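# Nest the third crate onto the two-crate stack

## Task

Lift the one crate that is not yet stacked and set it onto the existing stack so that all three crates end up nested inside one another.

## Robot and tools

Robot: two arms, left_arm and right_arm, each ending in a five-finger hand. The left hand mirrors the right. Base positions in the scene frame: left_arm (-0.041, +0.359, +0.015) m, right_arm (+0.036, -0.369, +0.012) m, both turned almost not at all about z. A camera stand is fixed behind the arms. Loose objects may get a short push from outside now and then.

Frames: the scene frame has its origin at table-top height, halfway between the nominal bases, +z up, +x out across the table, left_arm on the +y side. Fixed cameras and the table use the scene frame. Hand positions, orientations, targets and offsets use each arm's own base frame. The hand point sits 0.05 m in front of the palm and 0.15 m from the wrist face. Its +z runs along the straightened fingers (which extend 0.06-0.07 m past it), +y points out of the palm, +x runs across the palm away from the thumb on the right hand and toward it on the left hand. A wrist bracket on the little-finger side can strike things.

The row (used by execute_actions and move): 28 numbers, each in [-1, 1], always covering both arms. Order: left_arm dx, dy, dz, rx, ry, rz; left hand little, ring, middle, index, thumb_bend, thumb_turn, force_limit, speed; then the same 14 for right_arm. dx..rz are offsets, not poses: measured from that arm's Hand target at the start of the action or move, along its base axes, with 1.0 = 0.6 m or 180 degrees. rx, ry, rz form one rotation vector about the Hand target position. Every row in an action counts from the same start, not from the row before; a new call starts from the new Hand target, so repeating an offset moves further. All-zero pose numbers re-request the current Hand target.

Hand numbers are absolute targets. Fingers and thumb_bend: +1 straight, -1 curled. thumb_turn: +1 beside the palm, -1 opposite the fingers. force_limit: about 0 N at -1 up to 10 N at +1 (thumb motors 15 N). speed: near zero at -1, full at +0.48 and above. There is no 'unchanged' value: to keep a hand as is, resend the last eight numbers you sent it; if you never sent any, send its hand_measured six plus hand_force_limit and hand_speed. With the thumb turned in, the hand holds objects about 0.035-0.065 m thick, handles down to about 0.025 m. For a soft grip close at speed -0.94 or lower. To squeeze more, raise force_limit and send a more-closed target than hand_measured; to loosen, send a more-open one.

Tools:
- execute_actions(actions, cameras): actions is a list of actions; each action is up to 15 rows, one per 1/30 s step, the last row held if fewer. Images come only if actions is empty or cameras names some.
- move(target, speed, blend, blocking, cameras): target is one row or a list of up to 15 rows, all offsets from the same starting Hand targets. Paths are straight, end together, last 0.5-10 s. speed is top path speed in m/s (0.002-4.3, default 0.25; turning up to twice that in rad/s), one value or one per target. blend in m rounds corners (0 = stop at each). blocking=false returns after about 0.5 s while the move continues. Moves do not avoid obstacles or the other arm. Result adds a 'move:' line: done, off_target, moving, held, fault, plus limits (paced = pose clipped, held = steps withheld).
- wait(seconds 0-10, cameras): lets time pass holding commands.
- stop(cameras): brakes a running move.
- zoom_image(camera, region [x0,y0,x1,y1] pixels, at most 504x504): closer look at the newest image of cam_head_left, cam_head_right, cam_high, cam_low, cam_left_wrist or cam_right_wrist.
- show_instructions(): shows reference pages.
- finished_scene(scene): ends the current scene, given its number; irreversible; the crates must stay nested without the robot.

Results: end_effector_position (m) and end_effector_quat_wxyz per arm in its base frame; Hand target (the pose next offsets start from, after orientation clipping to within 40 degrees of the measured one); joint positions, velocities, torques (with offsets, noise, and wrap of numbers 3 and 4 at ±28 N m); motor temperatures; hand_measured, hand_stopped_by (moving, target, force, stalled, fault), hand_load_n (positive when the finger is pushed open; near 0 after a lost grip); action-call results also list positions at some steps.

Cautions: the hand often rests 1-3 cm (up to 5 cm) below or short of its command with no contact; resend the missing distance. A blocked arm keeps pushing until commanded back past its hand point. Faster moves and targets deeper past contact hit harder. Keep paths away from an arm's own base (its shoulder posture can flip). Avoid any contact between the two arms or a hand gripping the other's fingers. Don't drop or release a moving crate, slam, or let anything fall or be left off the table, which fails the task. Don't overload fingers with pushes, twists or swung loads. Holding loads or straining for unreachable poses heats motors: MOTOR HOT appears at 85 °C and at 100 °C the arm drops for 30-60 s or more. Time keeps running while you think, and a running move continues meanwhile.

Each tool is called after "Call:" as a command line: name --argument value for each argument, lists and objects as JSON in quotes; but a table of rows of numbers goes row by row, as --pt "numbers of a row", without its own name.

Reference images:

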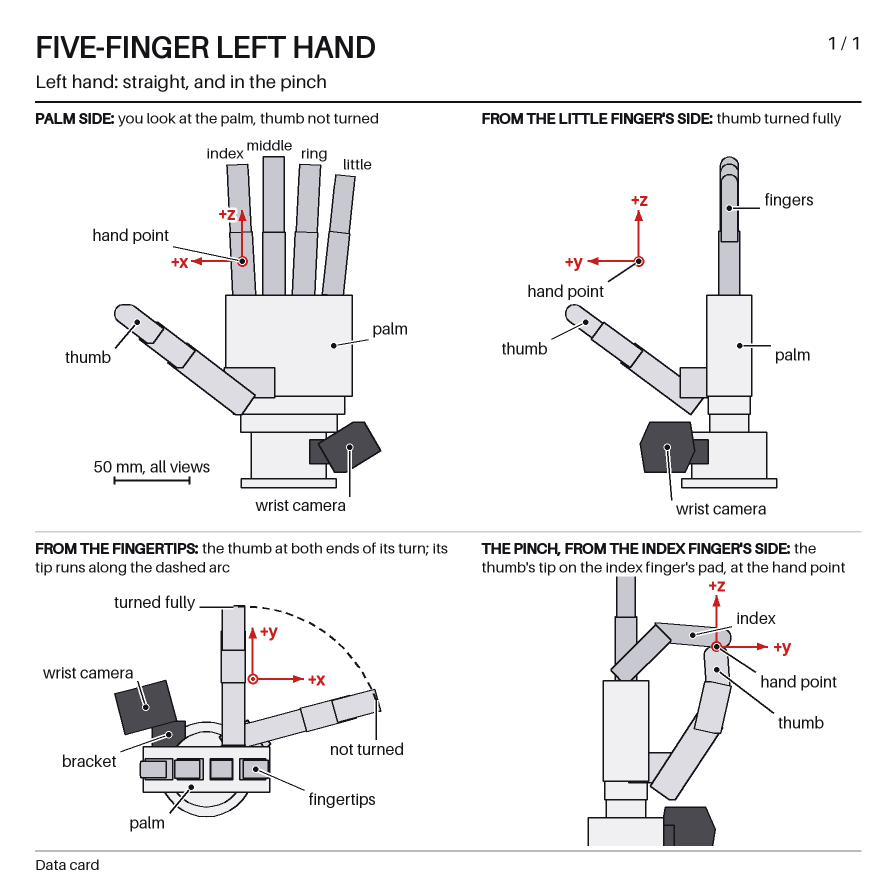

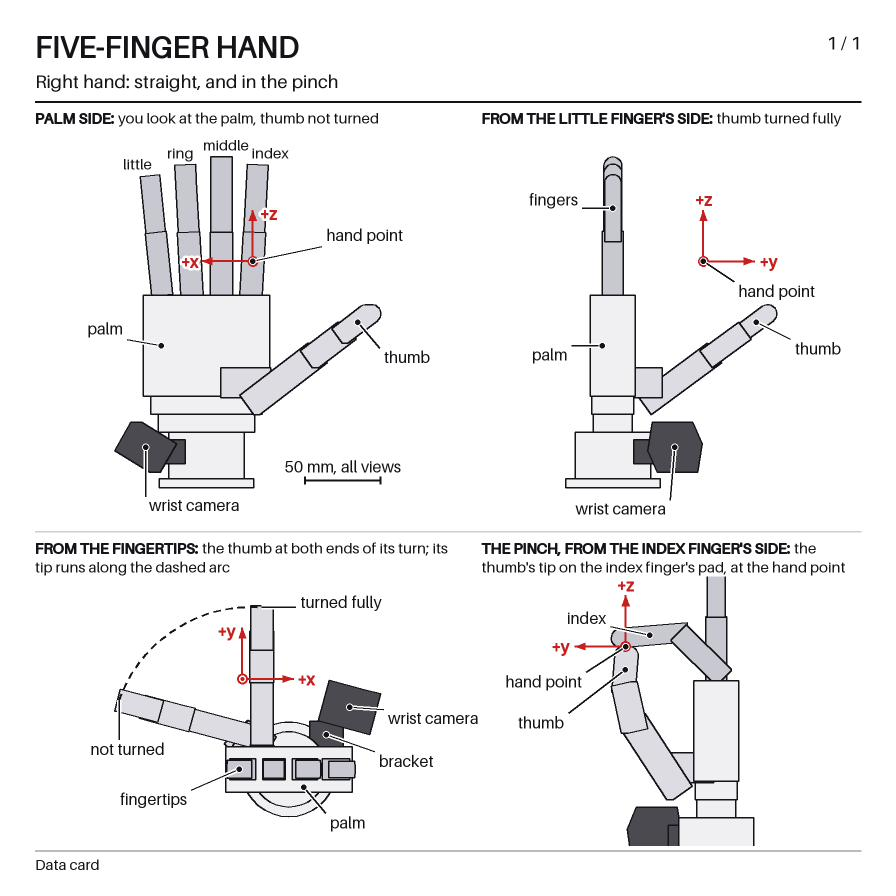

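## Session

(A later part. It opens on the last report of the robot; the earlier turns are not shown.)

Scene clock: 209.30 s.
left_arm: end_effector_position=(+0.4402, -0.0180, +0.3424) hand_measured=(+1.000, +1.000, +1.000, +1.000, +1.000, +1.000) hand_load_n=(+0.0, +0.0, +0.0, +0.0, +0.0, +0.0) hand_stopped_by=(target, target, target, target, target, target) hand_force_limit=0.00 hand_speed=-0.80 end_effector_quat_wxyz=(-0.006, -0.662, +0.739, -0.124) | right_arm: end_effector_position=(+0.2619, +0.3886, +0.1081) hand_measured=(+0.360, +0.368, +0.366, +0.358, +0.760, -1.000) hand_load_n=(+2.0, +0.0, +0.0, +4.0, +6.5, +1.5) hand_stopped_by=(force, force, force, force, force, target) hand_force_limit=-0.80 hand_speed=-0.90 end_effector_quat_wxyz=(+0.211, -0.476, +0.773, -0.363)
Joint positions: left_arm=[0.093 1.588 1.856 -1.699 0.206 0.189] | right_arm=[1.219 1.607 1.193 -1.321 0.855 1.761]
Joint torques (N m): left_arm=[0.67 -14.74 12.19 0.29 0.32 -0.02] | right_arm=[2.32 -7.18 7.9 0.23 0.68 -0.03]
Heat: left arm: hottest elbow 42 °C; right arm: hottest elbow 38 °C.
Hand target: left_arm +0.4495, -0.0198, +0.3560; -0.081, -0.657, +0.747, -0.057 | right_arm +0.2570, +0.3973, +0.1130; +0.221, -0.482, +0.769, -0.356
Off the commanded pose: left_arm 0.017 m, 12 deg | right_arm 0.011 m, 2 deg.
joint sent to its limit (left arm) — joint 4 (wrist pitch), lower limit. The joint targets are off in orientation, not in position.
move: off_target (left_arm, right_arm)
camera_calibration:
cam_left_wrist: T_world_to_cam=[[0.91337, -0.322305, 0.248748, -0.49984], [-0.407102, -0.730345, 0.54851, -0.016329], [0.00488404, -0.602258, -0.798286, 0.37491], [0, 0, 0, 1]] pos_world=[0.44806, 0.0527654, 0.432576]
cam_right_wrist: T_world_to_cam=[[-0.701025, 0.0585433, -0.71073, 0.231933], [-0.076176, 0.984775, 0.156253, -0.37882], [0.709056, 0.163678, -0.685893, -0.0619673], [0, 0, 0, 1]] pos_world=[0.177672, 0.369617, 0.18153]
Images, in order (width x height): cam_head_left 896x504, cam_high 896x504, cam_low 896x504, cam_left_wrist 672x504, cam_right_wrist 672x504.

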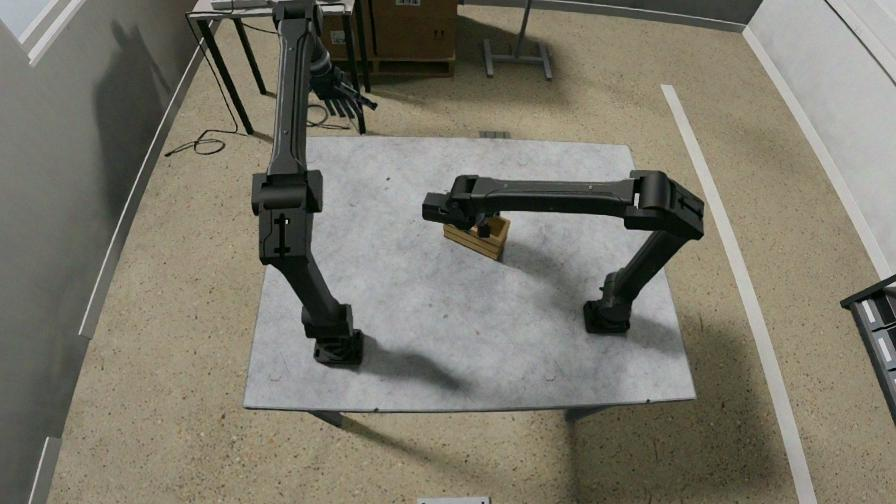

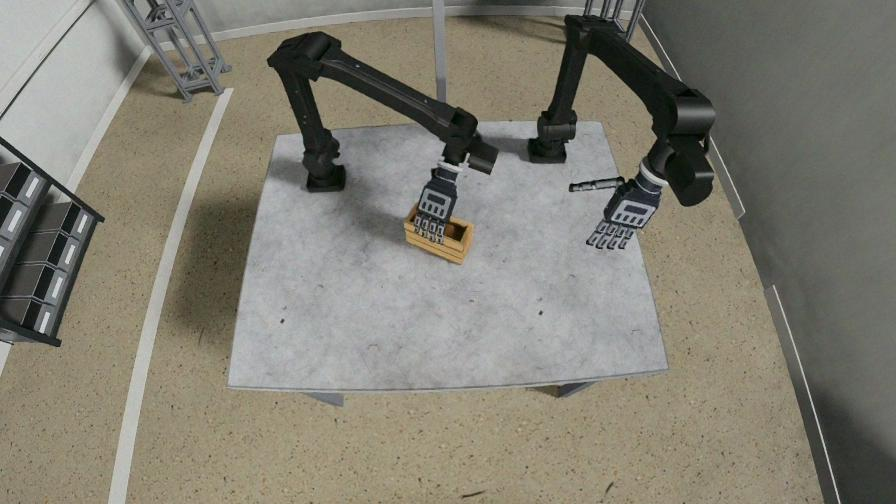

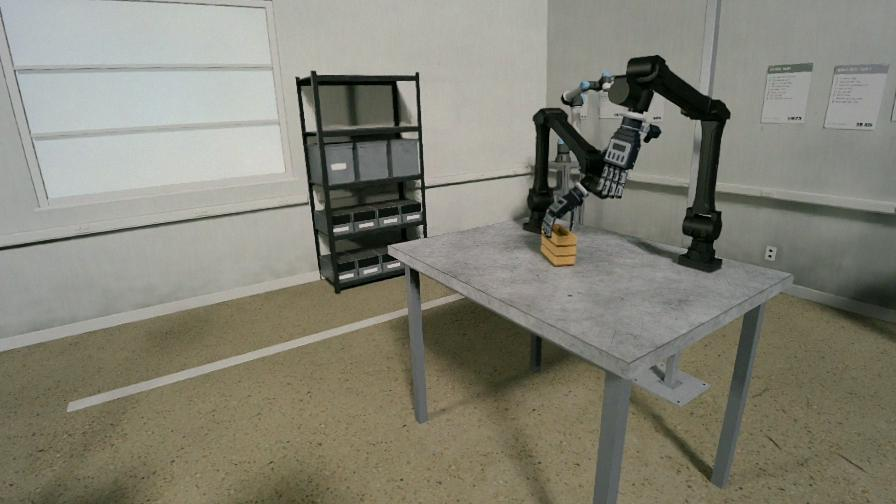

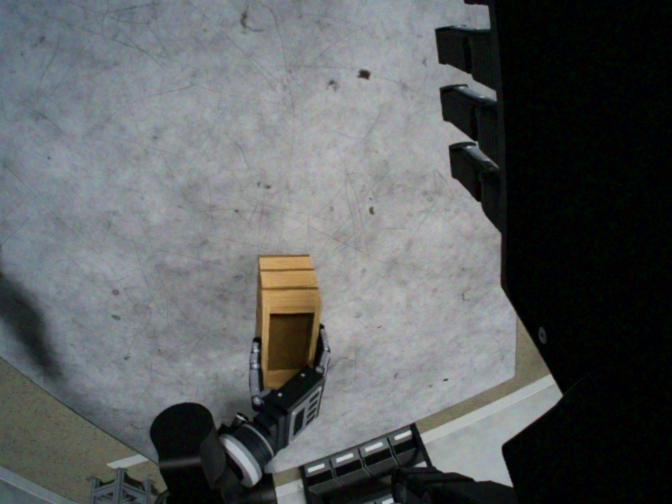

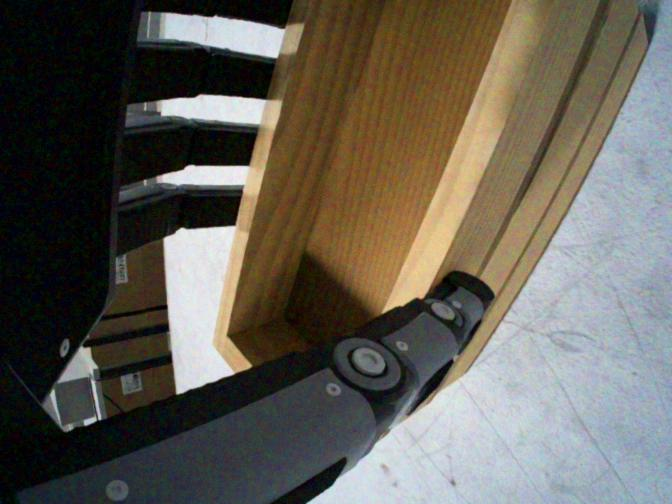

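Call:
move --target '[0,0,0,0,0,0,1,1,1,1,1,1,0,-0.8,0.0,-0.001,-0.0075,0.0028,-0.0015,0,0.1,0.1,0.15,0.15,0.5,-1,-0.8,-0.9]' --speed 0.03 --cameras '["cam_right_wrist","cam_left_wrist","cam_high","cam_low","cam_head_left"]'

Call:
zoom_image --camera "cam_right_wrist" --region '[560, 0, 672, 112]'

Call:
zoom_image --camera "cam_right_wrist" --region '[480, 150, 592, 262]'

Call:
zoom_image --camera "cam_left_wrist" --region '[250, 250, 340, 340]'

Call:
zoom_image --camera "cam_low" --region '[530, 215, 590, 275]'

Scene clock: 211.23 s.
left_arm: end_effector_position=(+0.4402, -0.0180, +0.3424) hand_measured=(+1.000, +1.000, +1.000, +1.000, +1.000, +1.000) hand_load_n=(+0.0, +0.0, +0.0, +0.0, +0.0, +0.0) hand_stopped_by=(target, target, target, target, target, target) hand_force_limit=0.00 hand_speed=-0.80 end_effector_quat_wxyz=(-0.006, -0.662, +0.739, -0.124) | right_arm: end_effector_position=(+0.2625, +0.3898, +0.1051) hand_measured=(+0.360, +0.368, +0.366, +0.358, +0.760, -1.000) hand_load_n=(+2.0, +0.0, +0.0, +4.5, +6.0, +0.5) hand_stopped_by=(force, force, force, force, force, target) hand_force_limit=-0.80 hand_speed=-0.90 end_effector_quat_wxyz=(+0.216, -0.474, +0.774, -0.360)
Joint positions: left_arm=[0.093 1.588 1.856 -1.699 0.206 0.189] | right_arm=[1.22 1.607 1.184 -1.3 0.857 1.761]
Joint torques (N m): left_arm=[0.38 -14.68 12.29 0.34 0.28 0.01] | right_arm=[2.32 -7.47 7.24 0.34 0.65 -0.03]
Heat: left arm: hottest elbow 42 °C; right arm: hottest elbow 38 °C.
Hand target: left_arm +0.4495, -0.0198, +0.3560; -0.081, -0.657, +0.747, -0.057 | right_arm +0.2568, +0.3967, +0.1084; +0.225, -0.480, +0.770, -0.354
Off the commanded pose: left_arm 0.017 m, 12 deg | right_arm 0.009 m, 2 deg.
joint sent to its limit (left arm) — joint 4 (wrist pitch), lower limit. The joint targets are off in orientation, not in position.
move: off_target (left_arm)
camera_calibration:
cam_left_wrist: T_world_to_cam=[[0.91337, -0.322305, 0.248748, -0.49984], [-0.407102, -0.730345, 0.54851, -0.016329], [0.00488404, -0.602258, -0.798286, 0.37491], [0, 0, 0, 1]] pos_world=[0.44806, 0.0527654, 0.432576]
cam_right_wrist: T_world_to_cam=[[-0.697061, 0.0650712, -0.714053, 0.226961], [-0.0776706, 0.98316, 0.165417, -0.37941], [0.712792, 0.170767, -0.680269, -0.0689416], [0, 0, 0, 1]] pos_world=[0.177877, 0.370025, 0.177924]
Images, in order (width x height): cam_head_left 896x504, cam_high 896x504, cam_low 896x504, cam_left_wrist 672x504, cam_right_wrist 672x504.

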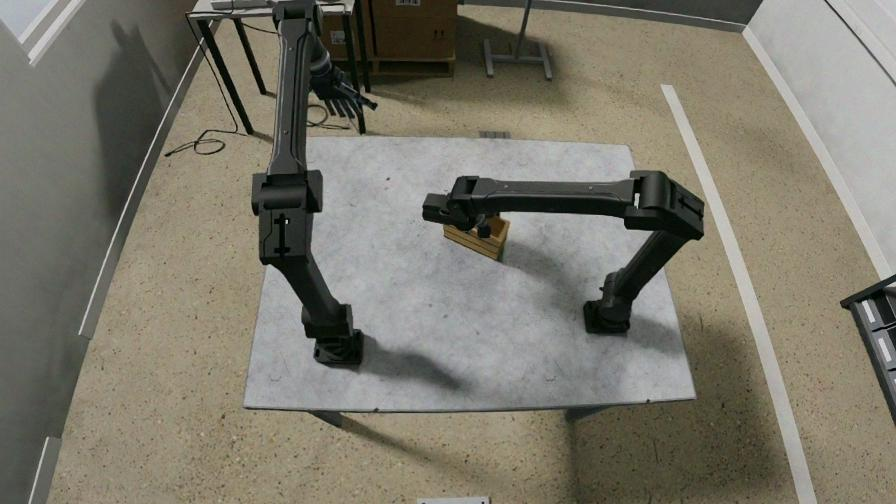

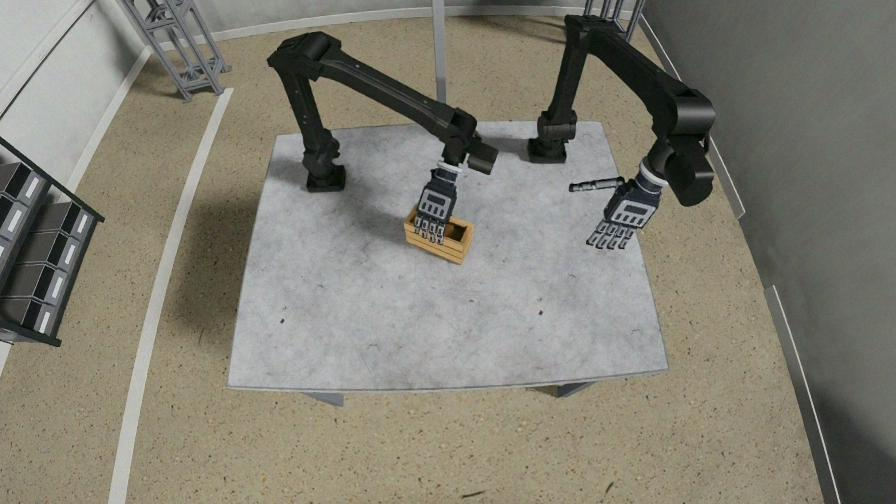

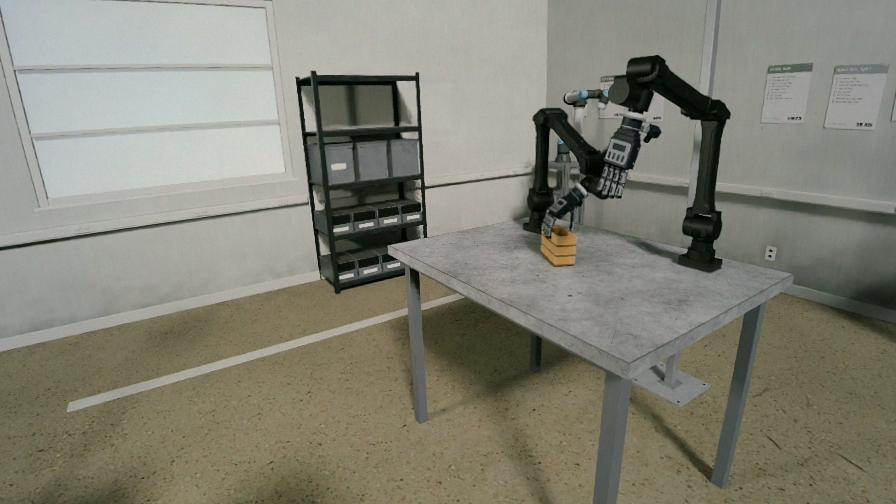

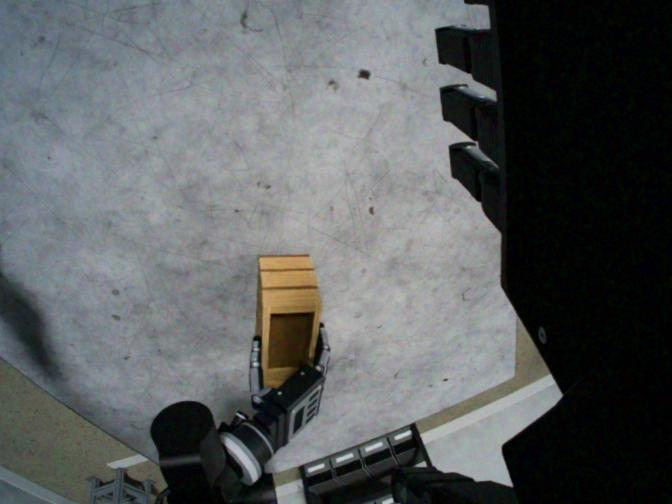

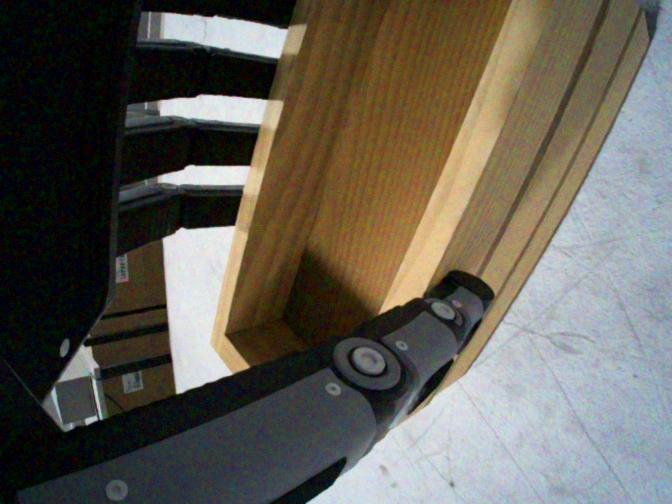

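Scaled by 4.500 from the camera's 672x504 image, which has a finer 960x720 frame.

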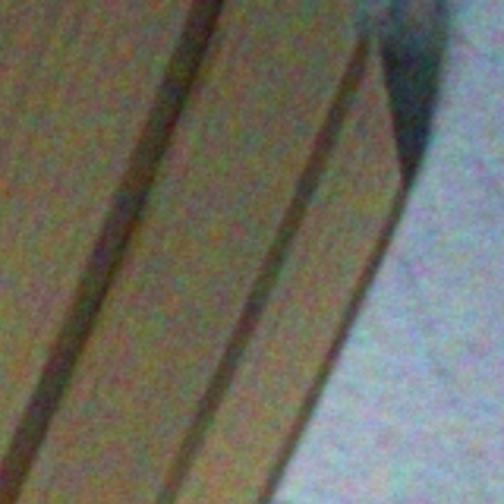

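Scaled by 4.500 from the camera's 672x504 image, which has a finer 960x720 frame.

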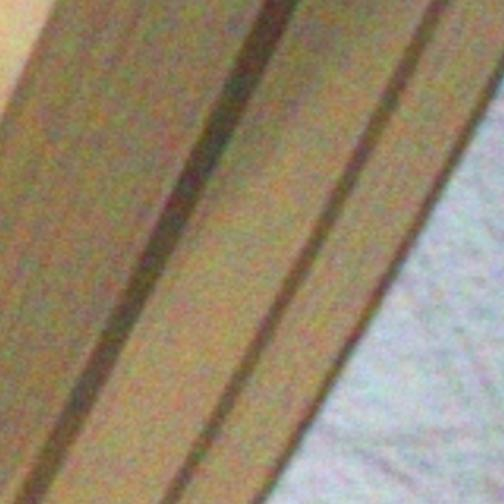

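Scaled by 5.600 from the camera's 672x504 image, which has a finer 960x720 frame.

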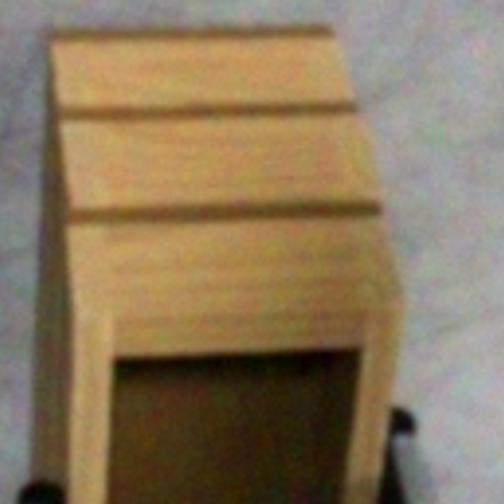

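Scaled by 8.400.

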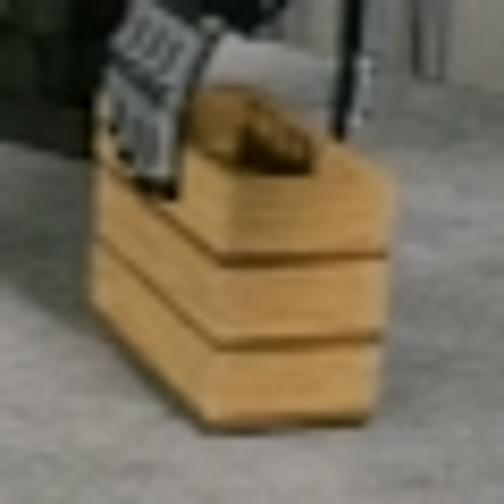

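Call:
move --pt "0 0 0 0 0 0 1 1 1 1 1 1 0 -0.8 0.0 0.0 0.0025 0 0 0 0.84 0.84 0.84 0.84 1 -1 -0.8 -0.75" --pt "0 0 0 0 0 0 1 1 1 1 1 1 0 -0.8 0.0 0.0 0.17 0 0 0 1 1 1 1 1 -1 -0.8 -0.5" --speed '[0.03,0.12]' --cameras '["all"]'

Call:
zoom_image --camera "cam_left_wrist" --region '[250, 250, 340, 340]'

Call:
zoom_image --camera "cam_low" --region '[530, 215, 590, 275]'

Call:
zoom_image --camera "cam_high" --region '[390, 190, 490, 270]'

Call:
zoom_image --camera "cam_head_left" --region '[435, 195, 525, 265]'

Scene clock: 214.70 s.
left_arm: end_effector_position=(+0.4402, -0.0180, +0.3424) hand_measured=(+1.000, +1.000, +1.000, +1.000, +1.000, +1.000) hand_load_n=(-0.5, +0.0, +0.0, -0.5, +0.0, +0.0) hand_stopped_by=(target, target, target, target, target, target) hand_force_limit=0.00 hand_speed=-0.80 end_effector_quat_wxyz=(-0.006, -0.662, +0.739, -0.124) | right_arm: end_effector_position=(+0.2593, +0.3815, +0.1872) hand_measured=(+1.000, +1.000, +1.000, +1.000, +1.000, -1.000) hand_load_n=(+0.0, +0.0, -0.5, +0.0, +0.0, +0.0) hand_stopped_by=(target, target, target, target, target, target) hand_force_limit=-0.80 hand_speed=-0.50 end_effector_quat_wxyz=(+0.207, -0.478, +0.770, -0.368)
Joint positions: left_arm=[0.093 1.588 1.856 -1.699 0.206 0.189] | right_arm=[1.22 1.534 1.324 -1.54 0.857 1.761]
Joint torques (N m): left_arm=[0.73 -15.27 12.23 0.42 0.31 0] | right_arm=[2.26 -7.47 11.96 -0.57 0.68 -0.03]
Heat: left arm: hottest elbow 42 °C; right arm: hottest elbow 38 °C.
Hand target: left_arm +0.4495, -0.0198, +0.3560; -0.081, -0.657, +0.747, -0.057 | right_arm +0.2569, +0.3968, +0.2105; +0.225, -0.480, +0.771, -0.354
Off the commanded pose: left_arm 0.017 m, 12 deg | right_arm 0.028 m, 3 deg.
joint sent to its limit (left arm) — joint 4 (wrist pitch), lower limit. The joint targets are off in orientation, not in position.
move: off_target (left_arm, right_arm); target 2's new numbers were sent with right_arm's hand 0.028 m and 3 deg from that target
camera_calibration:
cam_left_wrist: T_world_to_cam=[[0.91337, -0.322305, 0.248748, -0.49984], [-0.407102, -0.730345, 0.54851, -0.016329], [0.00488404, -0.602258, -0.798286, 0.37491], [0, 0, 0, 1]] pos_world=[0.44806, 0.0527654, 0.432576]
cam_right_wrist: T_world_to_cam=[[-0.703635, 0.0469308, -0.709011, 0.291413], [-0.0767124, 0.986967, 0.14146, -0.382361], [0.706409, 0.153926, -0.690864, 0.000632279], [0, 0, 0, 1]] pos_world=[0.17527, 0.363604, 0.26114]

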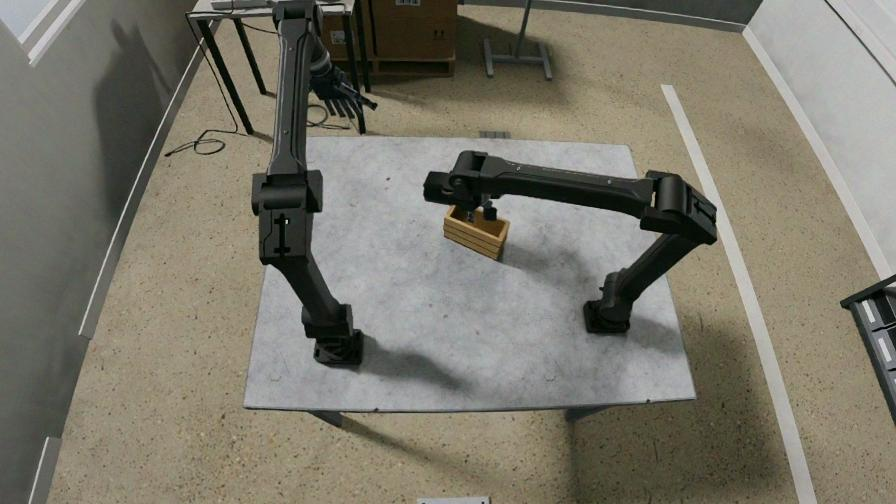

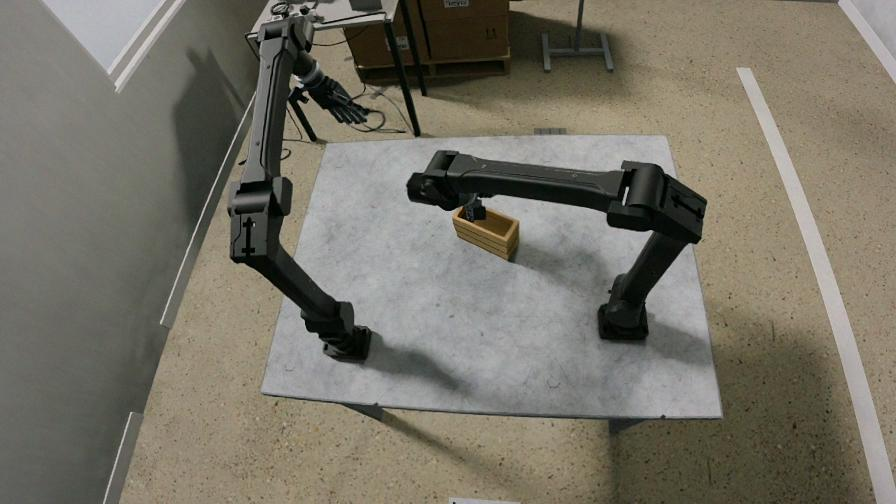

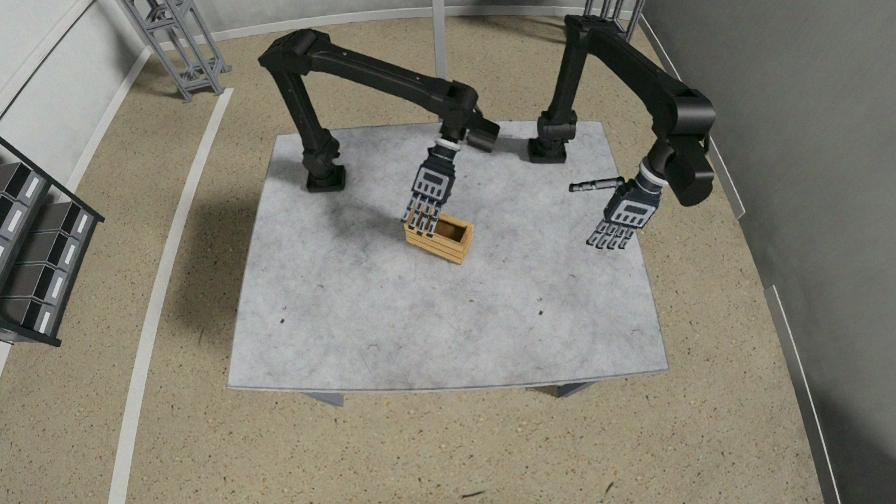

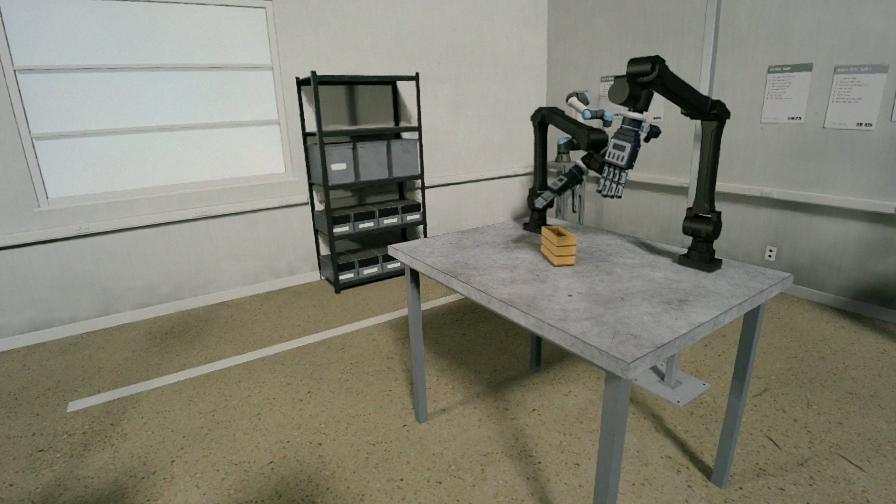

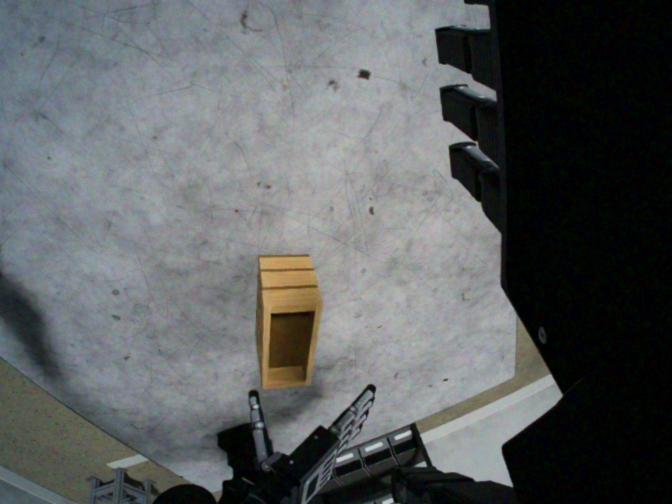

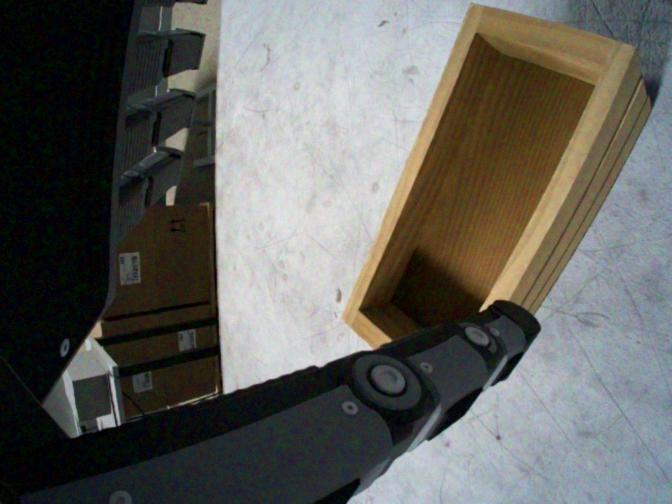

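Scaled by 5.600 from the camera's 672x504 image, which has a finer 960x720 frame.

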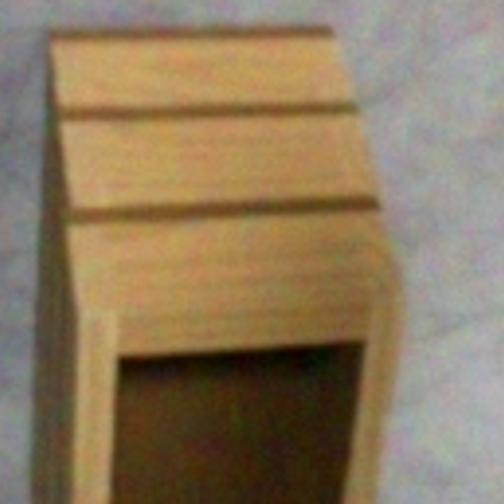

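Scaled by 8.400.

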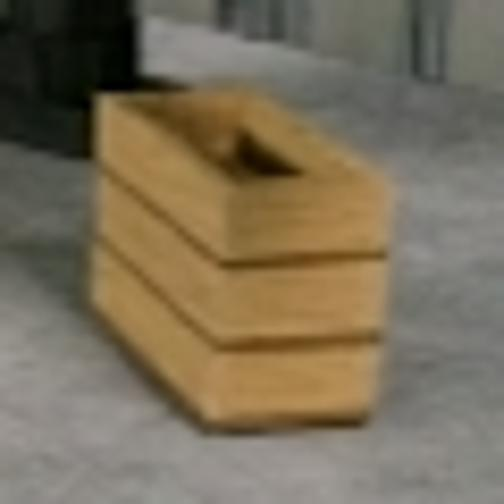

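Scaled by 5.040.

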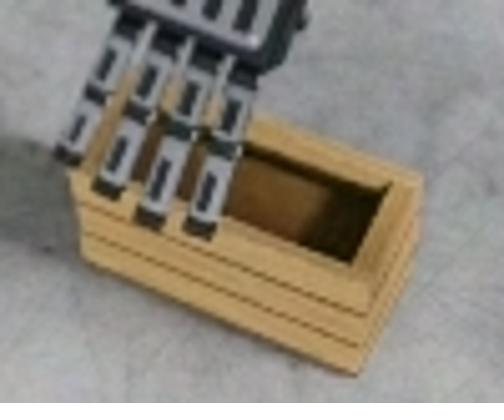

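Scaled by 5.600.

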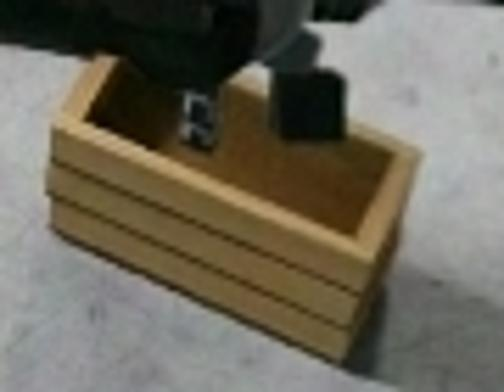

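Call:
zoom_image --camera "cam_right_wrist" --region '[600, 30, 672, 130]'

Call:
zoom_image --camera "cam_right_wrist" --region '[500, 230, 600, 330]'

Call:
zoom_image --camera "cam_left_wrist" --region '[250, 250, 290, 310]'

Call:
zoom_image --camera "cam_left_wrist" --region '[290, 250, 330, 310]'

Call:
zoom_image --camera "cam_head_left" --region '[435, 210, 465, 250]'

Call:
zoom_image --camera "cam_head_left" --region '[485, 225, 515, 265]'

Scaled by 5.040 from the camera's 672x504 image, which has a finer 960x720 frame.

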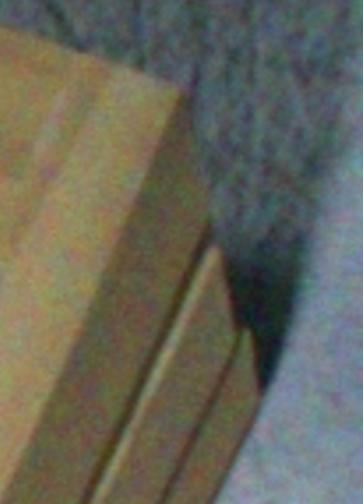

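Scaled by 5.040 from the camera's 672x504 image, which has a finer 960x720 frame.

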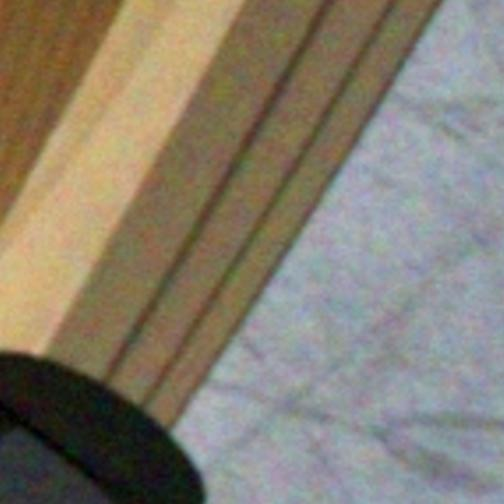

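Scaled by 8.400 from the camera's 672x504 image, which has a finer 960x720 frame.

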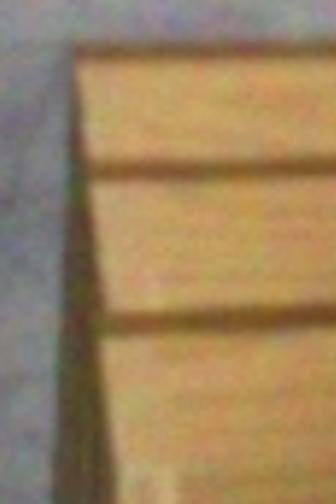

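Scaled by 8.400 from the camera's 672x504 image, which has a finer 960x720 frame.

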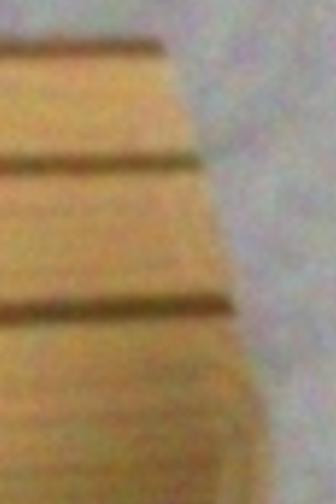

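Scaled by 12.600.

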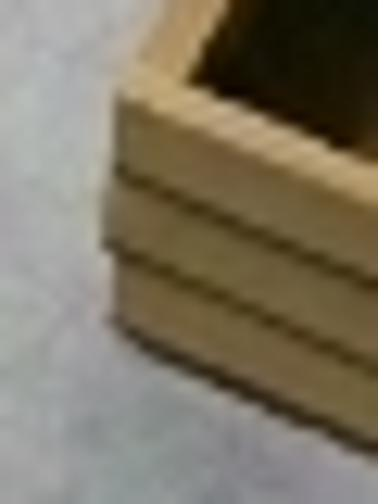

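Scaled by 12.600.

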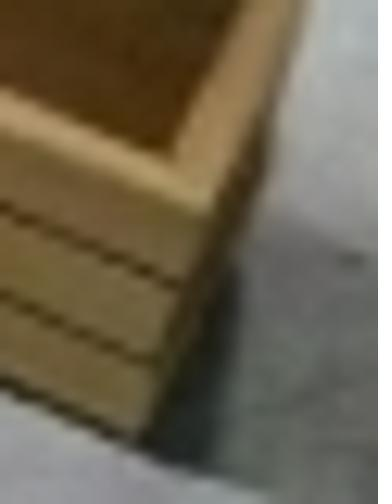

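Call:
finished_scene --scene 2

The scene is finished: the task was done.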